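# Slide the paper roll onto the wooden holder's post

## Task

Fit the paper roll over the wooden holder's upright post so that it sits down on the holder's base, then release it so the gripper no longer touches the roll.

## Robot and tools

Robot and frame. Two arms, left_arm and right_arm, each with a parallel gripper. Every reported pose uses one scene frame. Its origin sits at table-top height, halfway between the two nominal arm bases. +x points out over the table, +z points up, and left_arm is on the +y side. Image left and right do not match these names. The real bases are offset from nominal; a BASES line, when present, gives their calibrated spots. A gripper's fingers point along its own +z and open and close along its own y. end_effector_position is the point between the pads, about 1 cm short of the fingertips. Reported positions and orientations can be off by a few centimetres, more at long reach. An object may occasionally get tugged or pushed by something outside your control.

The row. Every command row has 16 numbers: left_arm x, y, z, qw, qx, qy, qz, opening, then the same eight for right_arm. Include both arms even if only one moves. x, y, z is an absolute target for end_effector_position in metres, in the scene frame. qw..qz is an absolute target orientation, w first. Opening runs from -1 (closed) to +1 (fully open, 0.094 m). To hold an arm still, resend its exact last reported pose and its intended opening every time. To hold a gripper's orientation, repeat the same target quaternion; don't copy the drifted reported one.

execute_actions. Argument actions is a list with zero or one entry. An empty list only looks: it returns the state and pictures. A single entry with rows (1 to 15 rows) and steps (at most 15, default 15, each 1/30 s) applies one row per step and repeats the last. An action needs at least 5 steps. Its result is read 5 steps early, and those steps finish afterwards. An entry with only steps (up to 300) waits. That count starts at the previous result, so your reply time uses it up. If any target lies over 0.6 m from that arm's last reported position along one of its gripper axes, the call is refused and nothing moves. Optional cameras picks the images: ["all"], [] or names. Pictures come only on an empty list or when requested.

move. target is one 16-number row or a list of up to 15 rows, with no 0.6 m limit. speed is the path's top speed in m/s, from 0.002 to 0.5 (default 0.25). Rotation is capped at twice that in rad/s. Give one value, or one per target. blend, in metres, rounds corners of a list; 0 stops at each point. blocking=false returns about 0.5 s after start while motion continues. cameras defaults to all. Paths are straight, end together and are cut off after 10 s. They ignore obstacles and the other arm. Fast moves lag, stray and overshoot, especially with a near-straight arm. Openings in the first row are sent at the start. Openings in later rows are applied only after everything halts at that row. The result adds a move: line. done means the arm is at rest within 10 mm and 2 degrees. off_target means friction, weight, contact or reach kept it short. moving, held or fault are the other endings. limits=paced means the pose was clipped, limits=held means a check held steps back. done does not prove there is no contact.

The goal must then hold with no robot help.

Controller. Each step the commanded pose is clipped to within 100 mm and 20 degrees of the measured one. Friction and weight can leave the hand a centimetre or more off in free air. Tiny moves may not start. After an action ends, an arm goes at most about 100 mm further, so send long trips in pieces or use move. Hand target in a result is the pose currently being driven to. A clearance check blocks commands that put a gripper near the other arm's links. It does not prevent gripper-on-gripper contact.

Gripping. grip_measured uses the opening scale. With nothing held it can read up to about 1.6 mm wide. On a hard part under full squeeze it reads about 0.064 below the part's width, more for round or small parts. Once the command goes about 0.05 below the first-contact reading (0.11 for small or round items), the gripper squeezes at full force, roughly 50 to 64 N per pad. Close slowly on fragile items. To release, command well above grip_measured.

Results. You get each gripper's pose, grip_measured, joint positions (last value is the opening in metres), joint velocities ("within noise" means at rest) and joint torques. Torques include gravity, carry per-unit offset and noise, and joints 1-3 wrap at ±28 N m. Time used shows the time spent. Joint ranges in rad: waist -2.618 to 3.054, shoulder 0 to 3.142, elbow 0 to 3.142 (straight at 2.901), wrist pitch and yaw ±1.571, wrist roll ±2.094.

Cameras. cam_high is fixed, 672x504, looking down from about x 0.92, z 1.11. cam_left_wrist and cam_right_wrist ride on the hands, also 672x504. Their images can lag during motion. The calibration data gives K, distortion and T_world_to_cam per camera. The fixed camera is accurate to millimetres near image centre, less at the edges.

Avoid. Keep the roll and holder on the table. Never let go of a moving part, and don't drop anything. Avoid slams, hard hits, strong presses, and any collision or press between the two arms, which can fail the scene. A faster move or a target set deeper past contact means a harder impact. Don't route a hand close to its own base; go around it. Limit motor heat from carrying loads, stretched arms or pushing at unreachable poses. MOTOR HOT appears at 75 °C. 90 °C folds that arm away for the rest of the scene, and at 100 °C it drops. Any arm stop costs; smooth, low-effort, quick motion is best.

Each tool is called after ">>>" by a JSON object that holds its "method" and its "body", one argument or row to a line.

## Session

>>> {"method": "execute_actions", "body": {
  "actions": [],
  "cameras": ["all"]
}}

Scene clock: 0.00 s of 4400.00 s.
left_arm: end_effector_position=(+0.3629, +0.4204, +0.1333) grip_measured=+1.000 end_effector_quat_wxyz=(+0.532, -0.221, +0.816, +0.055) | right_arm: end_effector_position=(+0.4447, -0.1811, +0.1836) grip_measured=+1.000 end_effector_quat_wxyz=(+0.228, -0.321, +0.854, +0.341)
Joint positions: left_arm=[0.482 1.157 0.419 0.293 0.121 -0.104 0.094] | right_arm=[0.031 2.183 2.08 -1.173 -0.805 -0.549 0.094]
Joint velocities: within noise
Joint torques (N m): no reading
Motor temperatures (°C): left_arm=[23 24 21 24 22 21 23] | right_arm=[23 23 23 22 22 23 24]
Heat: left arm: 24 °C; right arm: 24 °C.
Hand target: left_arm +0.3638, +0.4208, +0.1376; +0.536, -0.219, +0.813, +0.056 | right_arm +0.4442, -0.1793, +0.1925; +0.237, -0.325, +0.848, +0.345

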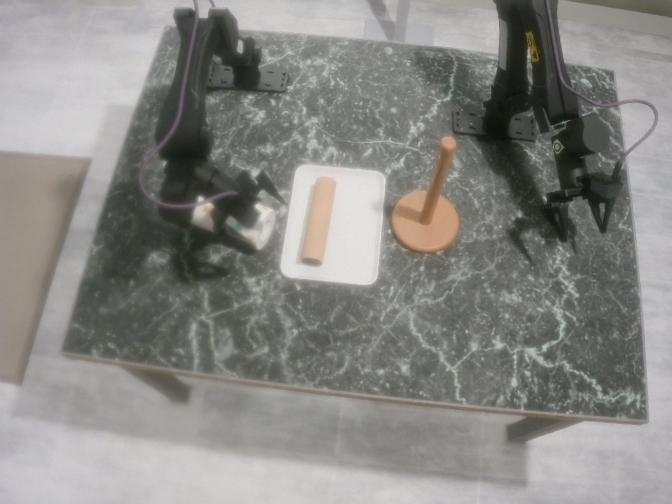

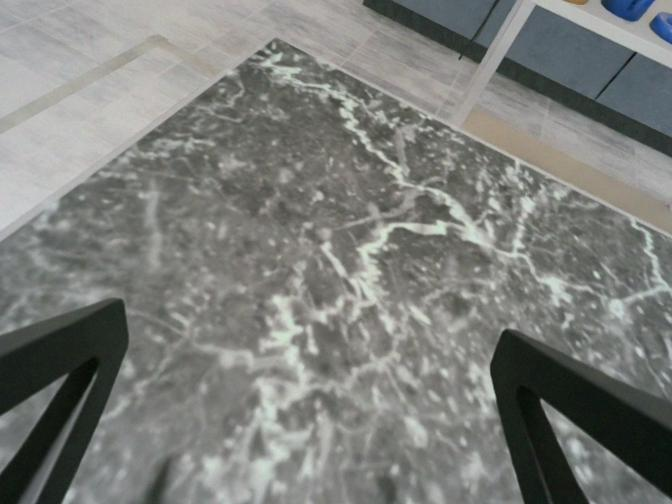

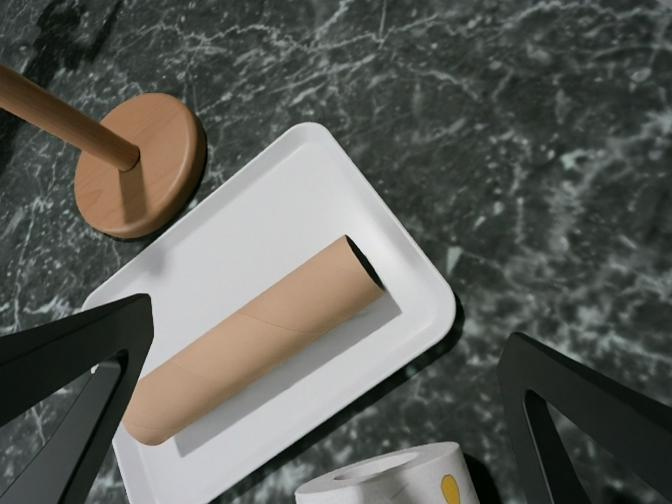

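>>> {"method": "zoom_image", "body": {
  "camera": "cam_high",
  "region": [150, 130, 310, 290]
}}

>>> {"method": "zoom_image", "body": {
  "camera": "cam_right_wrist",
  "region": [252, 400, 532, 504]
}}

Scaled by 3.150 from the camera's 672x504 image, which has a finer 960x720 frame.

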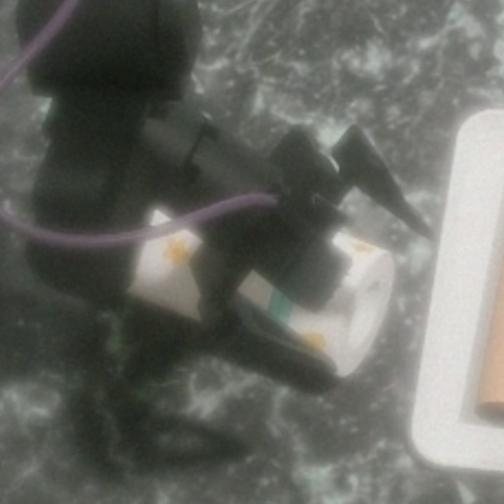

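Scaled by 1.800 from the camera's 672x504 image, which has a finer 960x720 frame.

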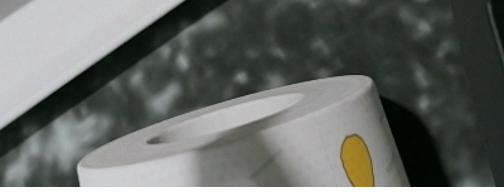

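>>> {"method": "move", "body": {
  "target": [0.3638,0.4208,0.1376,0.536,-0.219,0.813,0.056,1,0.385,-0.275,0.24,0,-0.7071,0.7071,0,1],
  "speed": 0.5
}}

Scene clock: 3.70 s of 4400.00 s.
left_arm: end_effector_position=(+0.3629, +0.4204, +0.1333) grip_measured=+1.000 end_effector_quat_wxyz=(+0.532, -0.221, +0.816, +0.055) | right_arm: end_effector_position=(+0.3946, -0.2755, +0.2309) grip_measured=+1.000 end_effector_quat_wxyz=(-0.102, +0.697, -0.707, +0.072)
Joint positions: left_arm=[0.482 1.157 0.419 0.293 0.121 -0.104 0.094] | right_arm=[0.112 2.049 2.298 -1.571 -0.01 -1.43 0.094]
Joint velocities: within noise
Joint torques (N m): left_arm=[-0.03 -4.15 7.72 2.06 0.04 -0.02] | right_arm=[0.51 -15.15 4.48 0.55 0.05 -0.03]
Motor temperatures (°C): left_arm=[23 24 22 25 22 21 23] | right_arm=[23 25 23 23 22 23 24]
Heat: left arm: 25 °C; right arm: 25 °C.
Hand target: left_arm +0.3638, +0.4208, +0.1376; +0.536, -0.219, +0.813, +0.056 | right_arm +0.3852, -0.2750, +0.2393; -0.101, +0.701, -0.702, +0.076
Off the commanded pose: left_arm 0.004 m, 1 deg | right_arm 0.013 m, 14 deg.
joint sent to its limit (right arm) — joint 4 (wrist pitch), lower limit.
Kept back: nothing.
move: off_target (right_arm)
camera_calibration:
cam_right_wrist: T_world_to_cam=[[0.969448, 0.103774, 0.222266, -0.40613], [-0.00826012, -0.89178, 0.452394, -0.323089], [0.245159, -0.440408, -0.863677, 0.0852115], [0, 0, 0, 1]] pos_world=[0.370163, -0.208451, 0.310028]

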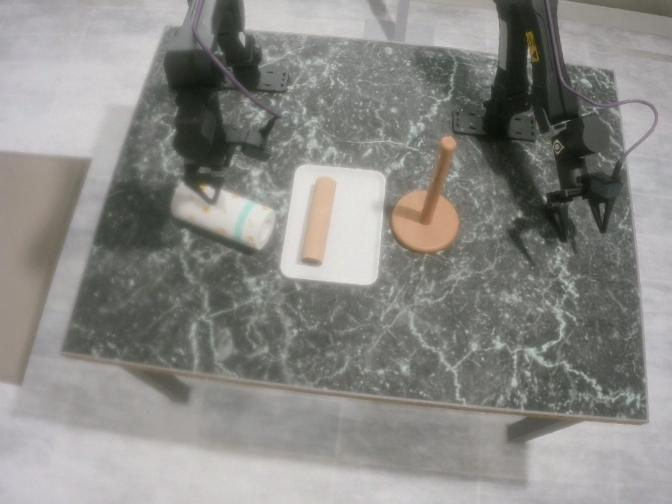

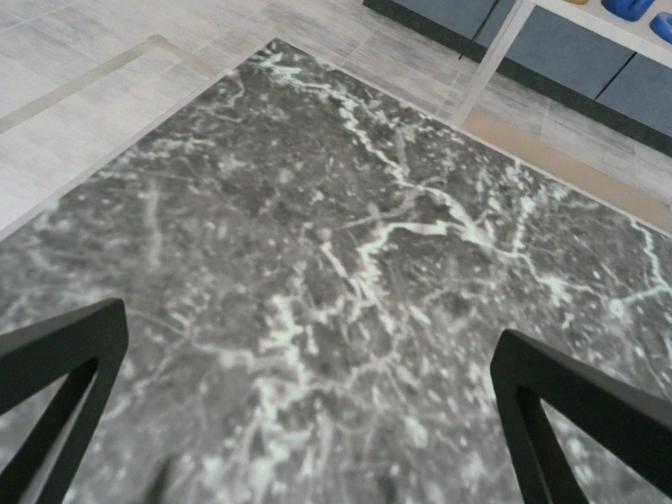

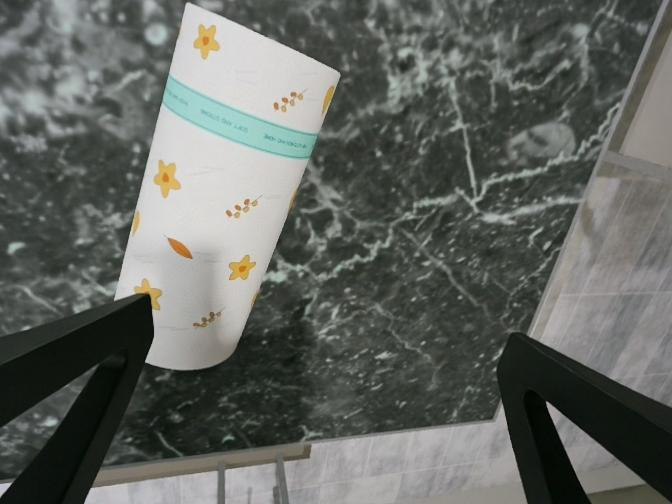

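>>> {"method": "move", "body": {
  "target": [0.3638,0.4208,0.1376,0.536,-0.219,0.813,0.056,1,0.363,-0.30,0.145,0,-0.6088,0.7933,0,1],
  "speed": 0.4
}}

Scene clock: 5.80 s of 4400.00 s.
left_arm: end_effector_position=(+0.3629, +0.4204, +0.1333) grip_measured=+1.000 end_effector_quat_wxyz=(+0.532, -0.221, +0.816, +0.055) | right_arm: end_effector_position=(+0.3638, -0.2985, +0.1524) grip_measured=+1.000 end_effector_quat_wxyz=(+0.008, -0.613, +0.790, -0.003)
Joint positions: left_arm=[0.482 1.157 0.419 0.293 0.121 -0.104 0.094] | right_arm=[0.067 2.044 1.993 -1.503 -0.002 -1.24 0.094]
Joint velocities: within noise
Joint torques (N m): left_arm=[-0.06 -4.14 7.77 2.04 0.04 0.01] | right_arm=[-0.16 -11.32 4.77 0.33 0.02 0.09]
Motor temperatures (°C): left_arm=[23 24 22 26 22 21 23] | right_arm=[23 25 23 23 22 23 24]
Heat: left arm: 26 °C; right arm: 25 °C.
Hand target: left_arm +0.3638, +0.4208, +0.1376; +0.536, -0.219, +0.813, +0.056 | right_arm +0.3629, -0.3000, +0.1451; +0.000, -0.609, +0.793, +0.000
Off the commanded pose: left_arm 0.004 m, 1 deg | right_arm 0.008 m, 1 deg.
Kept back: nothing.
move: done
camera_calibration:
cam_right_wrist: T_world_to_cam=[[0.991723, -0.128034, -0.00959367, -0.39835], [-0.108425, -0.875166, 0.471518, -0.269859], [-0.0687666, -0.466575, -0.881804, 0.124059], [0, 0, 0, 1]] pos_world=[0.374325, -0.229291, 0.232817]

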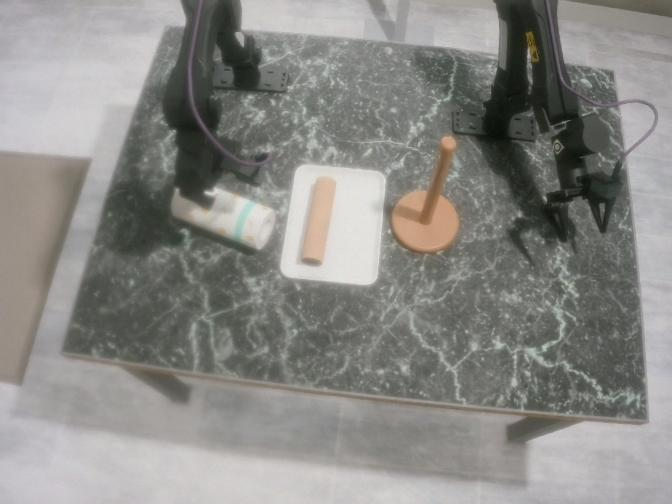

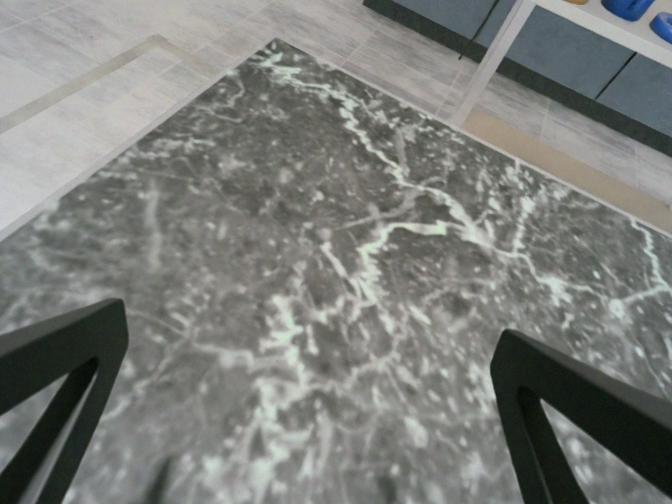

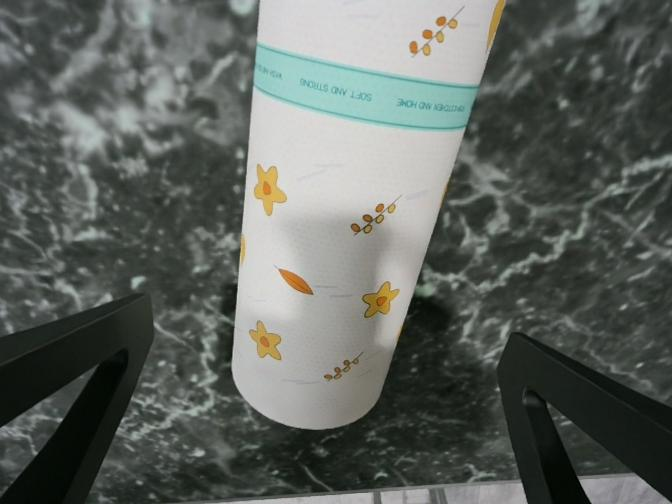

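>>> {"method": "move", "body": {
  "target": [
    [0.3638,0.4208,0.1376,0.536,-0.219,0.813,0.056,1,0.365,-0.3065,0.105,0,-0.6018,0.7986,0,1],
    [0.3638,0.4208,0.1376,0.536,-0.219,0.813,0.056,1,0.365,-0.3065,0.043,0,-0.6018,0.7986,0,1],
    [0.3638,0.4208,0.1376,0.536,-0.219,0.813,0.056,1,0.365,-0.3065,0.043,0,-0.6018,0.7986,0,0.68],
    [0.3638,0.4208,0.1376,0.536,-0.219,0.813,0.056,1,0.36,-0.29,0.15,0,-0.6018,0.7986,0,0.68]
  ],
  "speed": [0.25,0.15,0.15,0.25],
  "blend": [0.01,0,0,0]
}}

Scene clock: 9.87 s of 4400.00 s.
left_arm: end_effector_position=(+0.3629, +0.4204, +0.1333) grip_measured=+1.000 end_effector_quat_wxyz=(+0.532, -0.221, +0.816, +0.055) | right_arm: end_effector_position=(+0.3578, -0.2917, +0.1418) grip_measured=+0.682 end_effector_quat_wxyz=(-0.006, -0.603, +0.798, +0.004)
Joint positions: left_arm=[0.482 1.157 0.419 0.293 0.121 -0.104 0.094] | right_arm=[0.087 2.048 1.955 -1.493 -0.001 -1.194 0.079]
Joint velocities: left_arm=[within noise] | right_arm=[-0.007 -0.022 -0.007 -0.037 -0.037 -0.007 -0.004]
Joint torques (N m): left_arm=[-0.01 -4.22 7.87 2.05 0.03 -0.01] | right_arm=[0.25 -12.21 9.2 0 0.01 0.11]
Motor temperatures (°C): left_arm=[23 24 22 26 22 21 23] | right_arm=[23 26 23 23 22 23 24]
Heat: left arm: 26 °C; right arm: 26 °C.
Hand target: left_arm +0.3638, +0.4208, +0.1376; +0.536, -0.219, +0.813, +0.056 | right_arm +0.3598, -0.2901, +0.1500; +0.000, -0.602, +0.799, +0.000
Off the commanded pose: left_arm 0.004 m, 1 deg | right_arm 0.009 m, 1 deg.
Kept back: nothing.
move: done; target 3's new opening was sent with right_arm's hand 0.014 m and 2 deg from that target
camera_calibration:
cam_right_wrist: T_world_to_cam=[[0.987287, -0.153828, -0.0400287, -0.39328], [-0.116127, -0.870005, 0.479173, -0.256421], [-0.108535, -0.468432, -0.876807, 0.130365], [0, 0, 0, 1]] pos_world=[0.372652, -0.222518, 0.221432]

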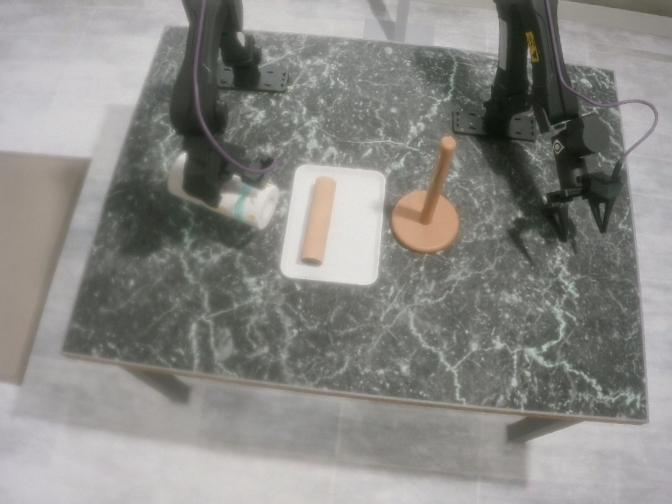

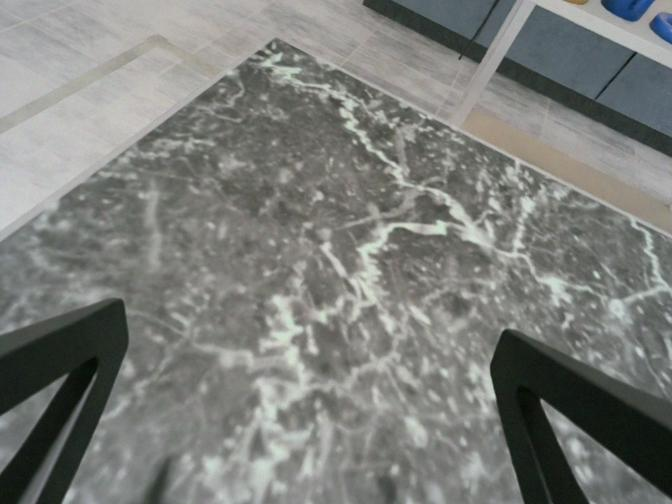

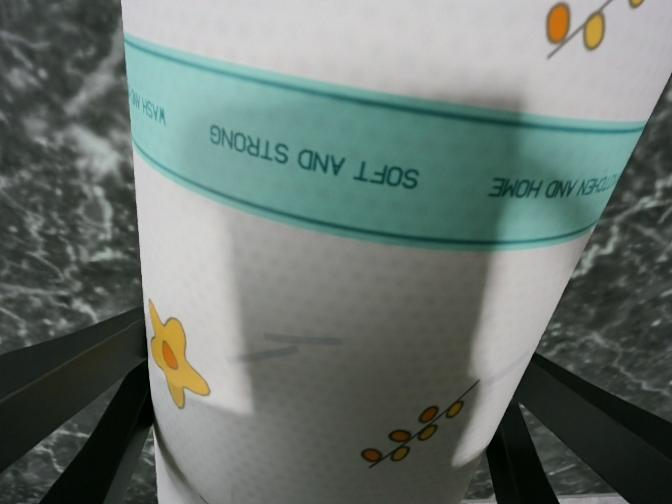

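>>> {"method": "move", "body": {
  "target": [
    [0.3638,0.4208,0.1376,0.536,-0.219,0.813,0.056,1,0.31,-0.12,0.40,0.52,-0.42,0.69,0.27,0.66],
    [0.3638,0.4208,0.1376,0.536,-0.219,0.813,0.056,1,0.312,0.12,0.45,0.6344,-0.3113,0.6344,0.3113,0.66]
  ],
  "speed": 0.45,
  "blend": [0.06,0]
}}

>>> {"method": "zoom_image", "body": {
  "camera": "cam_high",
  "region": [340, 20, 540, 270]
}}

Scene clock: 14.17 s of 4400.00 s.
left_arm: end_effector_position=(+0.3629, +0.4204, +0.1333) grip_measured=+1.000 end_effector_quat_wxyz=(+0.532, -0.221, +0.816, +0.055) | right_arm: end_effector_position=(+0.3073, +0.1177, +0.4352) grip_measured=+0.664 end_effector_quat_wxyz=(+0.619, -0.322, +0.646, +0.309)
Joint positions: left_arm=[0.482 1.157 0.419 0.293 0.121 -0.104 0.094] | right_arm=[0.918 1.755 1.785 -0.073 0.006 0.001 0.078]
Joint velocities: within noise
Joint torques (N m): left_arm=[-0.01 -4.11 7.76 2.05 0.05 -0.02] | right_arm=[-0.05 -8.9 11.48 2.21 0.12 0.01]
Motor temperatures (°C): left_arm=[23 24 22 27 22 21 23] | right_arm=[23 26 23 23 22 23 24]
Heat: left arm: 27 °C; right arm: 26 °C.
Hand target: left_arm +0.3638, +0.4208, +0.1376; +0.536, -0.219, +0.813, +0.056 | right_arm +0.3114, +0.1192, +0.4496; +0.635, -0.311, +0.635, +0.312
Off the commanded pose: left_arm 0.004 m, 1 deg | right_arm 0.016 m, 3 deg.
Kept back: nothing.
move: off_target (right_arm)
camera_calibration:
cam_right_wrist: T_world_to_cam=[[0.810668, -0.57297, 0.120506, -0.235008], [-0.213486, -0.480902, -0.850386, 0.516065], [0.545198, 0.663655, -0.512173, 0.081169], [0, 0, 0, 1]] pos_world=[0.256433, 0.059656, 0.508747]

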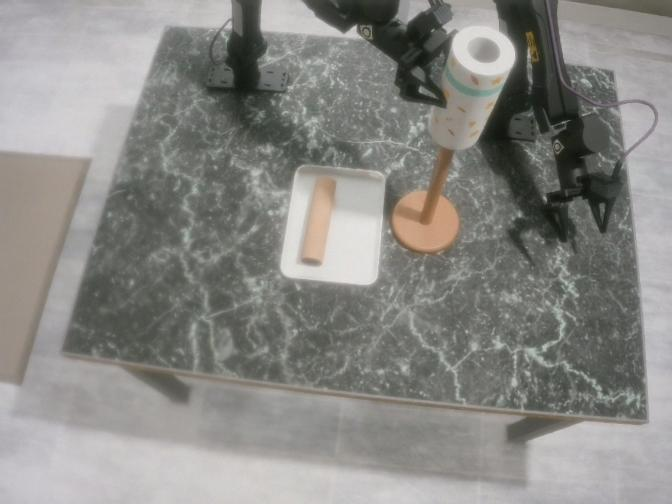

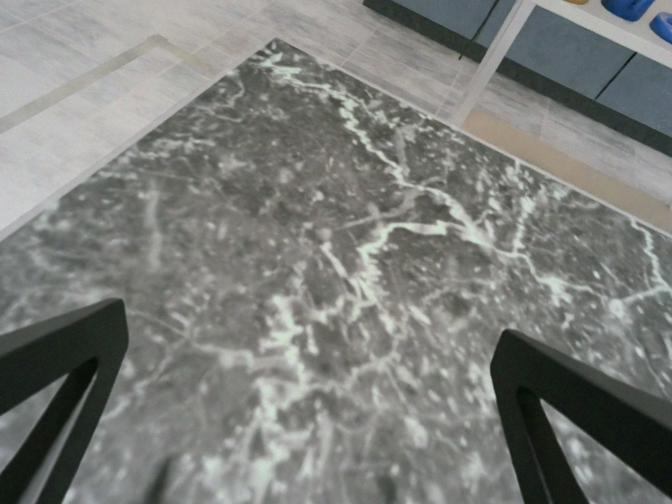

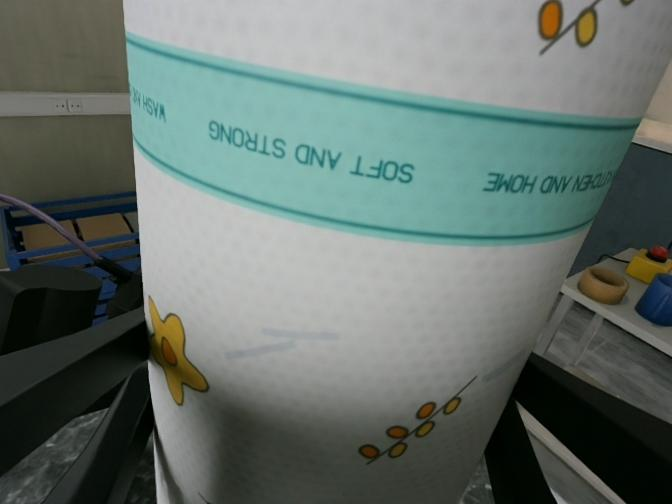

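Scaled by 2.016 from the camera's 672x504 image, which has a finer 960x720 frame.

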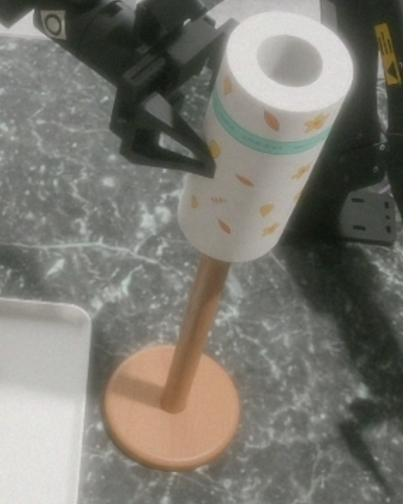

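>>> {"method": "move", "body": {
  "target": [
    [0.3638,0.4208,0.1376,0.536,-0.219,0.813,0.056,1,0.308,0.1135,0.445,0.65,-0.301,0.623,0.314,0.66],
    [0.3638,0.4208,0.1376,0.536,-0.219,0.813,0.056,1,0.308,0.1135,0.385,0.65,-0.301,0.623,0.314,0.66]
  ],
  "speed": [0.15,0.1],
  "blend": [0.002,0]
}}

>>> {"method": "zoom_image", "body": {
  "camera": "cam_high",
  "region": [340, 20, 540, 270]
}}

Scene clock: 17.87 s of 4400.00 s.
left_arm: end_effector_position=(+0.3629, +0.4204, +0.1333) grip_measured=+1.000 end_effector_quat_wxyz=(+0.532, -0.221, +0.816, +0.055) | right_arm: end_effector_position=(+0.3156, +0.1225, +0.3582) grip_measured=+0.666 end_effector_quat_wxyz=(+0.629, -0.313, +0.643, +0.305)
Joint positions: left_arm=[0.482 1.157 0.419 0.293 0.121 -0.104 0.094] | right_arm=[0.918 1.754 1.459 0.271 0.027 -0.001 0.078]
Joint velocities: within noise
Joint torques (N m): left_arm=[-0.06 -4.12 7.82 2.05 0.05 -0.02] | right_arm=[0.24 -15.23 6.86 2.29 0.08 0.03]
Motor temperatures (°C): left_arm=[23 24 23 27 22 21 23] | right_arm=[23 26 24 24 22 23 24]
Heat: left arm: 27 °C; right arm: 26 °C.
Hand target: left_arm +0.3638, +0.4208, +0.1376; +0.536, -0.219, +0.813, +0.056 | right_arm +0.3082, +0.1137, +0.3846; +0.650, -0.301, +0.623, +0.314
Off the commanded pose: left_arm 0.004 m, 1 deg | right_arm 0.029 m, 4 deg.
Kept back: nothing.
move: off_target (right_arm)
camera_calibration:
cam_right_wrist: T_world_to_cam=[[0.796999, -0.591337, 0.122934, -0.223954], [-0.212923, -0.465559, -0.859022, 0.455661], [0.565204, 0.658464, -0.496959, 0.022876], [0, 0, 0, 1]] pos_world=[0.262582, 0.0646417, 0.430323]

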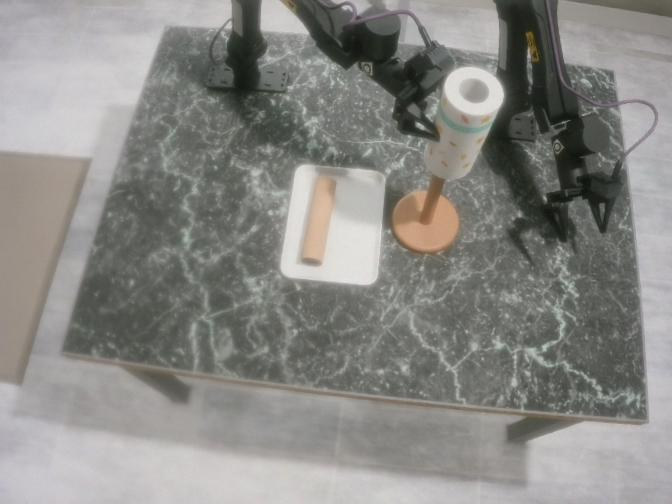

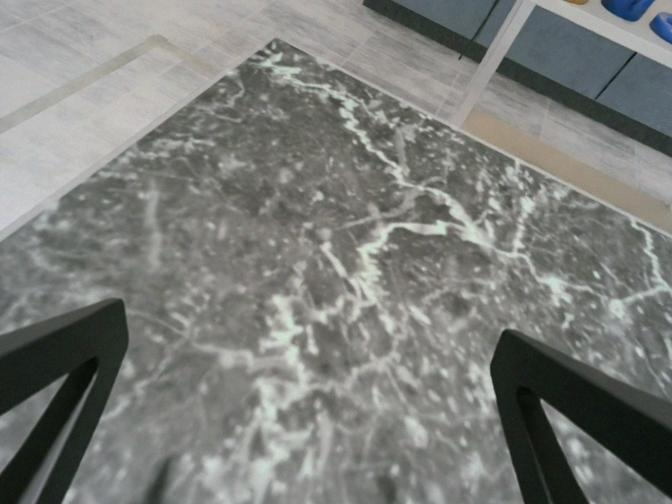

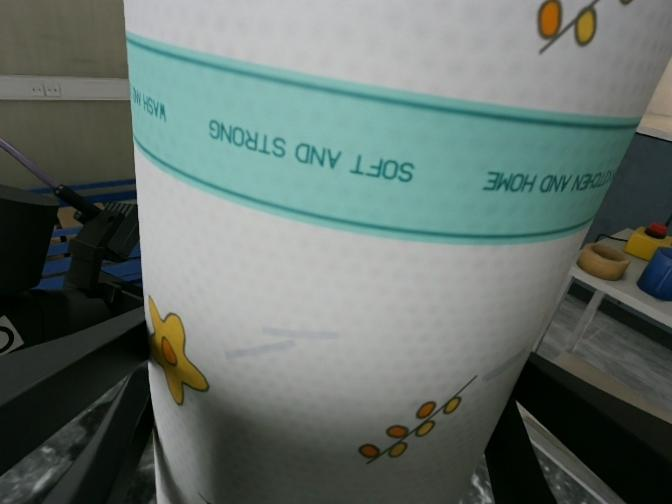

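Scaled by 2.016 from the camera's 672x504 image, which has a finer 960x720 frame.

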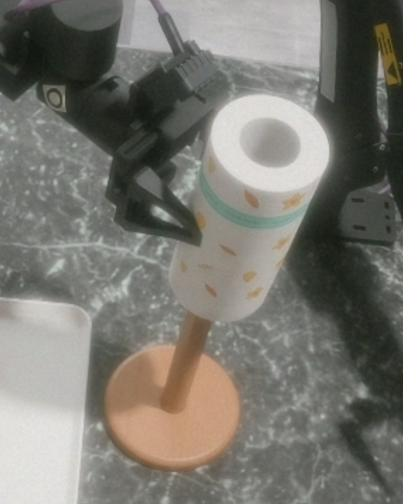

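>>> {"method": "move", "body": {
  "target": [
    [0.3638,0.4208,0.1376,0.536,-0.219,0.813,0.056,1,0.302,0.106,0.34,0.645,-0.303,0.625,0.32,0.66],
    [0.3638,0.4208,0.1376,0.536,-0.219,0.813,0.056,1,0.302,0.106,0.16,0.645,-0.303,0.625,0.32,0.66]
  ],
  "speed": [0.12,0.15],
  "blend": [0.005,0]
}}

>>> {"method": "zoom_image", "body": {
  "camera": "cam_high",
  "region": [340, 60, 540, 310]
}}

Scene clock: 20.40 s of 4400.00 s.
left_arm: end_effector_position=(+0.3629, +0.4204, +0.1333) grip_measured=+1.000 end_effector_quat_wxyz=(+0.532, -0.221, +0.816, +0.055) | right_arm: end_effector_position=(+0.3035, +0.1061, +0.1660) grip_measured=+0.665 end_effector_quat_wxyz=(+0.645, -0.303, +0.627, +0.314)
Joint positions: left_arm=[0.482 1.157 0.419 0.293 0.121 -0.104 0.094] | right_arm=[0.918 2.043 0.918 1.155 0.027 0.001 0.078]
Joint velocities: within noise
Joint torques (N m): left_arm=[0.01 -4.21 7.73 2.05 0.02 -0.01] | right_arm=[-0.03 -9.81 5.01 2.31 -0.11 0.1]
Motor temperatures (°C): left_arm=[23 24 23 27 22 21 23] | right_arm=[23 26 24 25 22 23 25]
Heat: left arm: 27 °C; right arm: 26 °C.
Hand target: left_arm +0.3638, +0.4208, +0.1376; +0.536, -0.219, +0.813, +0.056 | right_arm +0.3019, +0.1059, +0.1601; +0.644, -0.303, +0.625, +0.320
Off the commanded pose: left_arm 0.004 m, 1 deg | right_arm 0.006 m, 1 deg.
Kept back: nothing.
move: done
camera_calibration:
cam_right_wrist: T_world_to_cam=[[0.79303, -0.597136, 0.120546, -0.198156], [-0.186249, -0.42607, -0.885311, 0.272509], [0.580013, 0.679626, -0.449103, -0.0697168], [0, 0, 0, 1]] pos_world=[0.248335, 0.0451636, 0.233832]

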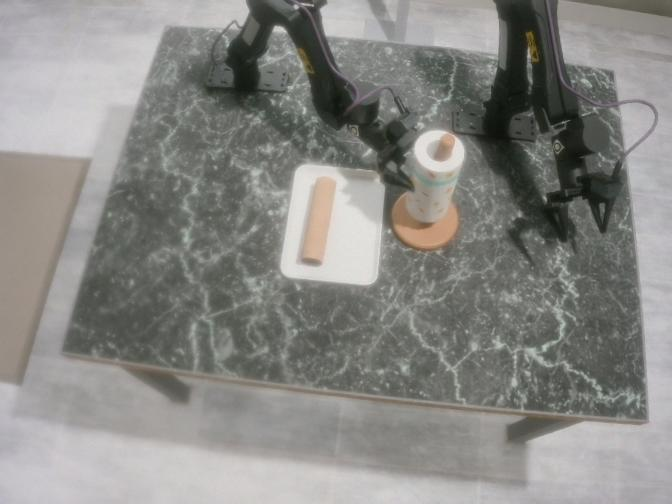

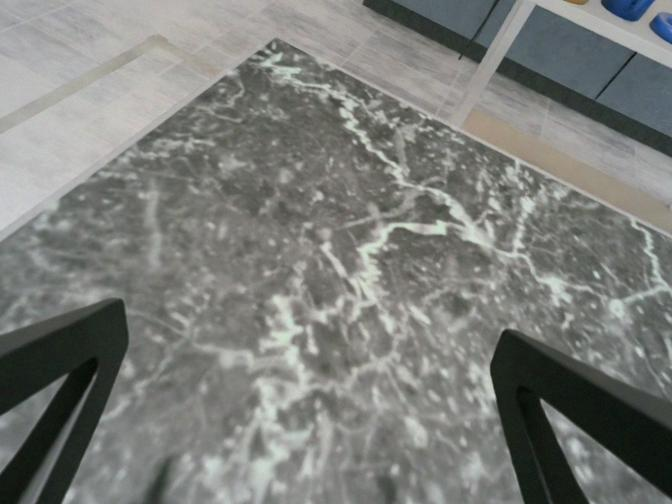

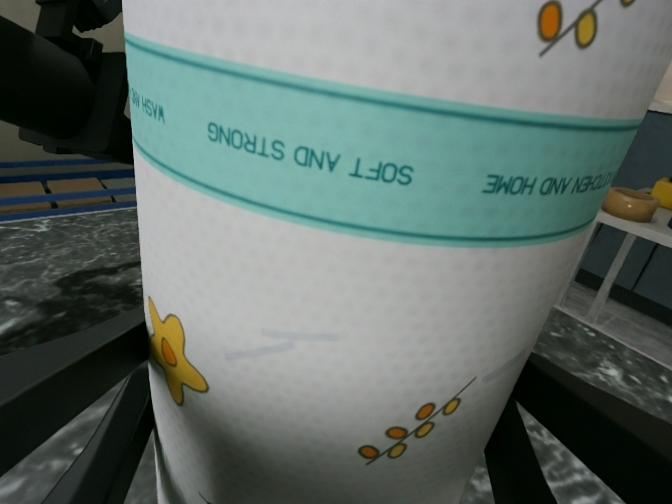

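Scaled by 2.016 from the camera's 672x504 image, which has a finer 960x720 frame.

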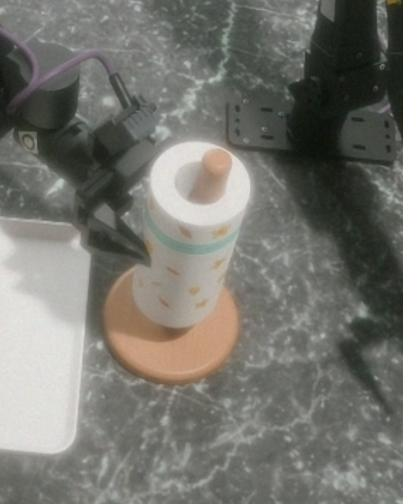

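>>> {"method": "move", "body": {
  "target": [0.3638,0.4208,0.1376,0.536,-0.219,0.813,0.056,1,0.302,0.111,0.108,0.645,-0.303,0.625,0.32,0.66],
  "speed": 0.08
}}

>>> {"method": "zoom_image", "body": {
  "camera": "cam_high",
  "region": [340, 60, 540, 310]
}}

Scene clock: 21.63 s of 4400.00 s.
left_arm: end_effector_position=(+0.3629, +0.4204, +0.1333) grip_measured=+1.000 end_effector_quat_wxyz=(+0.532, -0.221, +0.816, +0.055) | right_arm: end_effector_position=(+0.3049, +0.1080, +0.1237) grip_measured=+0.665 end_effector_quat_wxyz=(+0.655, -0.298, +0.617, +0.319)
Joint positions: left_arm=[0.482 1.157 0.419 0.293 0.121 -0.104 0.094] | right_arm=[0.918 2.219 0.918 1.362 0.027 0.001 0.078]
Joint velocities: within noise
Joint torques (N m): left_arm=[0.03 -4.08 7.84 2.05 0.02 -0.03] | right_arm=[0.5 -9.24 5.14 1.96 -0.01 0.08]
Motor temperatures (°C): left_arm=[23 24 23 28 22 21 23] | right_arm=[23 26 24 25 22 23 25]
Heat: left arm: 28 °C; right arm: 26 °C.
Hand target: left_arm +0.3638, +0.4208, +0.1376; +0.536, -0.219, +0.813, +0.056 | right_arm +0.3017, +0.1105, +0.1081; +0.645, -0.303, +0.625, +0.320
Off the commanded pose: left_arm 0.004 m, 1 deg | right_arm 0.016 m, 2 deg.
Kept back: nothing.
move: off_target (right_arm)
camera_calibration:
cam_right_wrist: T_world_to_cam=[[0.790863, -0.600048, 0.120323, -0.192041], [-0.170201, -0.404505, -0.898559, 0.230537], [0.58785, 0.690158, -0.422036, -0.0976643], [0, 0, 0, 1]] pos_world=[0.248528, 0.0454231, 0.18904]

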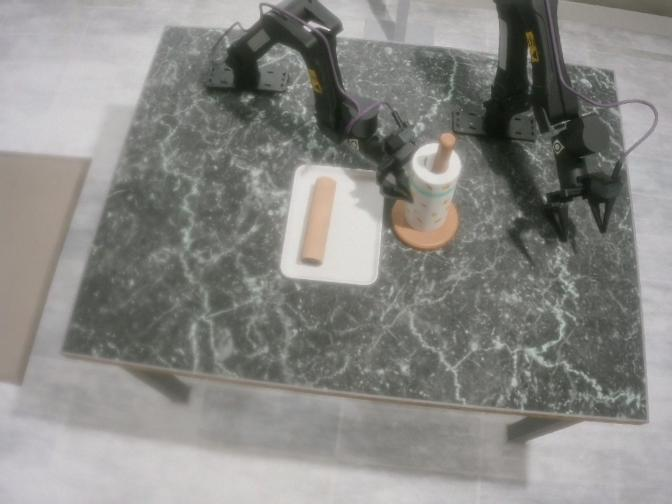

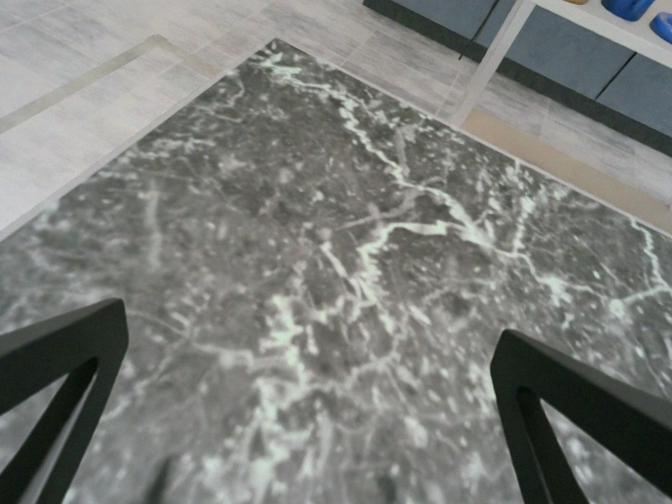

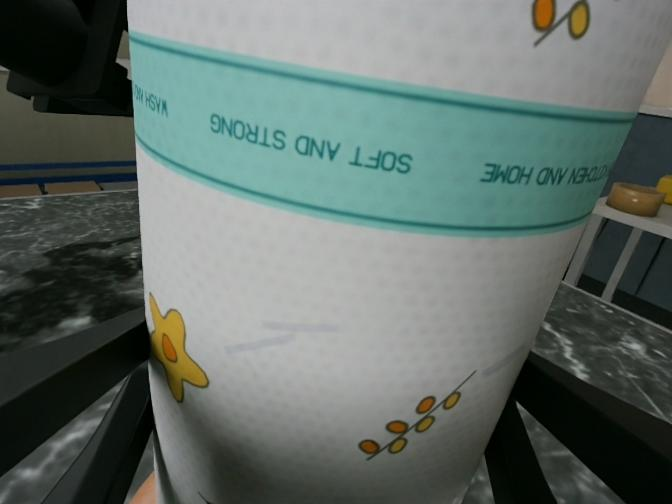

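Scaled by 2.016 from the camera's 672x504 image, which has a finer 960x720 frame.

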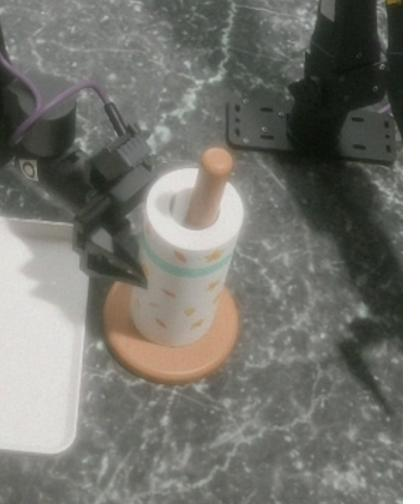

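>>> {"method": "move", "body": {
  "target": [0.3638,0.4208,0.1376,0.536,-0.219,0.813,0.056,1,0.302,0.111,0.092,0.645,-0.303,0.625,0.32,0.66],
  "speed": 0.08,
  "cameras": ["cam_high"]
}}

>>> {"method": "zoom_image", "body": {
  "camera": "cam_high",
  "region": [370, 130, 490, 270]
}}

Scene clock: 22.57 s of 4400.00 s.
left_arm: end_effector_position=(+0.3629, +0.4204, +0.1333) grip_measured=+1.000 end_effector_quat_wxyz=(+0.532, -0.221, +0.816, +0.055) | right_arm: end_effector_position=(+0.3039, +0.1066, +0.1226) grip_measured=+0.664 end_effector_quat_wxyz=(+0.669, -0.290, +0.602, +0.326)
Joint positions: left_arm=[0.482 1.157 0.419 0.293 0.121 -0.104 0.094] | right_arm=[0.918 2.265 0.918 1.454 0.027 0.001 0.078]
Joint velocities: left_arm=[within noise] | right_arm=[0.007 0.002 -0.017 0.037 0.007 0.066 0.013]
Joint torques (N m): left_arm=[0.01 -4.15 7.79 2.07 0.03 -0.02] | right_arm=[0.54 -8.43 4.86 1.54 -0.02 0.11]
Motor temperatures (°C): left_arm=[23 24 23 28 22 21 23] | right_arm=[23 26 24 25 22 23 25]
Heat: left arm: 28 °C; right arm: 26 °C.
Hand target: left_arm +0.3638, +0.4208, +0.1376; +0.536, -0.219, +0.813, +0.056 | right_arm +0.3009, +0.1093, +0.0924; +0.645, -0.303, +0.625, +0.320
Off the commanded pose: left_arm 0.004 m, 1 deg | right_arm 0.031 m, 4 deg.
Kept back: nothing.
move: off_target (right_arm)
Images, in order (width x height): cam_high 672x504.

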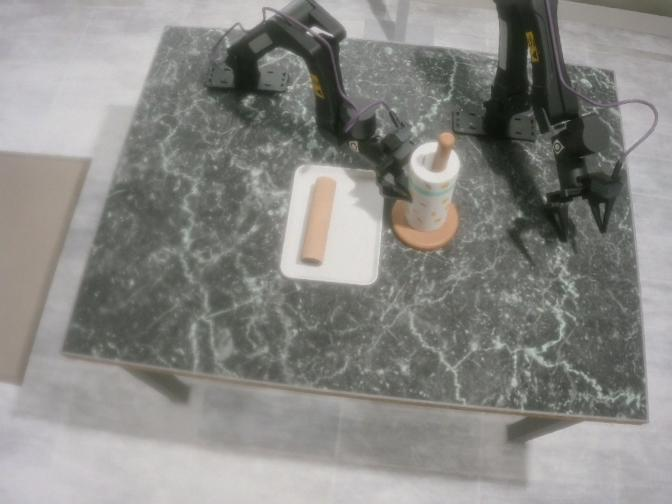

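Scaled by 3.600 from the camera's 672x504 image, which has a finer 960x720 frame.

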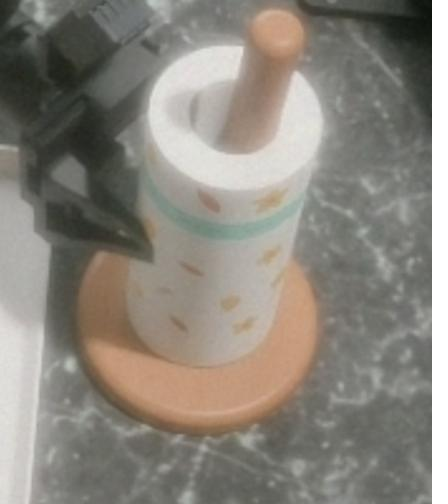

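>>> {"method": "move", "body": {
  "target": [
    [0.3638,0.4208,0.1376,0.536,-0.219,0.813,0.056,1,0.303,0.108,0.118,0.65,-0.301,0.62,0.323,0.66],
    [0.3638,0.4208,0.1376,0.536,-0.219,0.813,0.056,1,0.303,0.108,0.118,0.65,-0.301,0.62,0.323,1],
    [0.3638,0.4208,0.1376,0.536,-0.219,0.813,0.056,1,0.222,0.003,0.125,0.65,-0.301,0.62,0.323,1]
  ],
  "speed": [0.1,0.1,0.15],
  "cameras": ["cam_high"]
}}

>>> {"method": "zoom_image", "body": {
  "camera": "cam_high",
  "region": [370, 130, 490, 270]
}}

Scene clock: 25.37 s of 4400.00 s.
left_arm: end_effector_position=(+0.3629, +0.4204, +0.1333) grip_measured=+1.000 end_effector_quat_wxyz=(+0.532, -0.221, +0.816, +0.055) | right_arm: end_effector_position=(+0.2273, +0.0037, +0.1152) grip_measured=+0.998 end_effector_quat_wxyz=(+0.629, -0.312, +0.643, +0.306)
Joint positions: left_arm=[0.482 1.157 0.419 0.293 0.121 -0.104 0.094] | right_arm=[0.918 1.929 0.356 1.55 0.027 0.002 0.094]
Joint velocities: within noise
Joint torques (N m): left_arm=[-0.02 -4.16 7.83 2.07 0.03 -0.03] | right_arm=[0.66 -10.86 2.26 2 -0.02 0.09]
Motor temperatures (°C): left_arm=[23 24 23 28 22 21 23] | right_arm=[23 26 24 26 22 23 25]
Heat: left arm: 28 °C; right arm: 26 °C.
Hand target: left_arm +0.3638, +0.4208, +0.1376; +0.536, -0.219, +0.813, +0.056 | right_arm +0.2223, +0.0033, +0.1251; +0.634, -0.308, +0.635, +0.315
Off the commanded pose: left_arm 0.004 m, 1 deg | right_arm 0.011 m, 4 deg.
joint sent to its limit (right arm) — joint 4 (wrist pitch), upper limit.
Kept back: nothing.
move: off_target (right_arm); target 2's new opening was sent with right_arm's hand 0.005 m and 3 deg from that target
Images, in order (width x height): cam_high 672x504.

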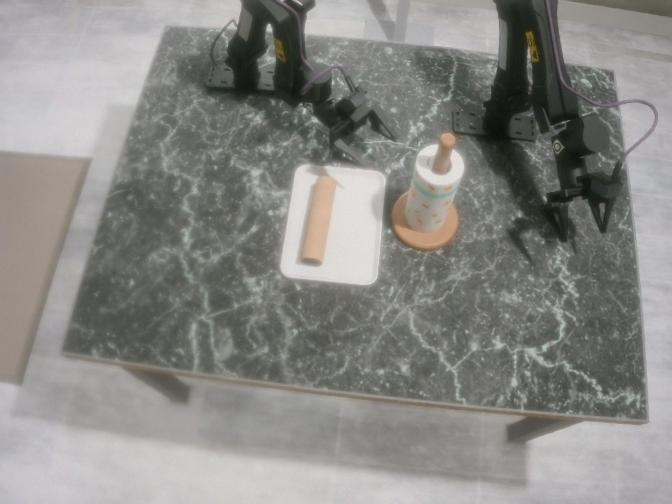

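Scaled by 3.600 from the camera's 672x504 image, which has a finer 960x720 frame.

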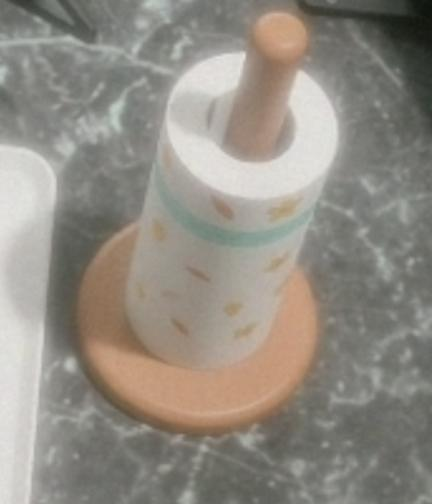

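>>> {"method": "finished_scene", "body": {
  "scene": 1
}}

The scene is finished: the task was done.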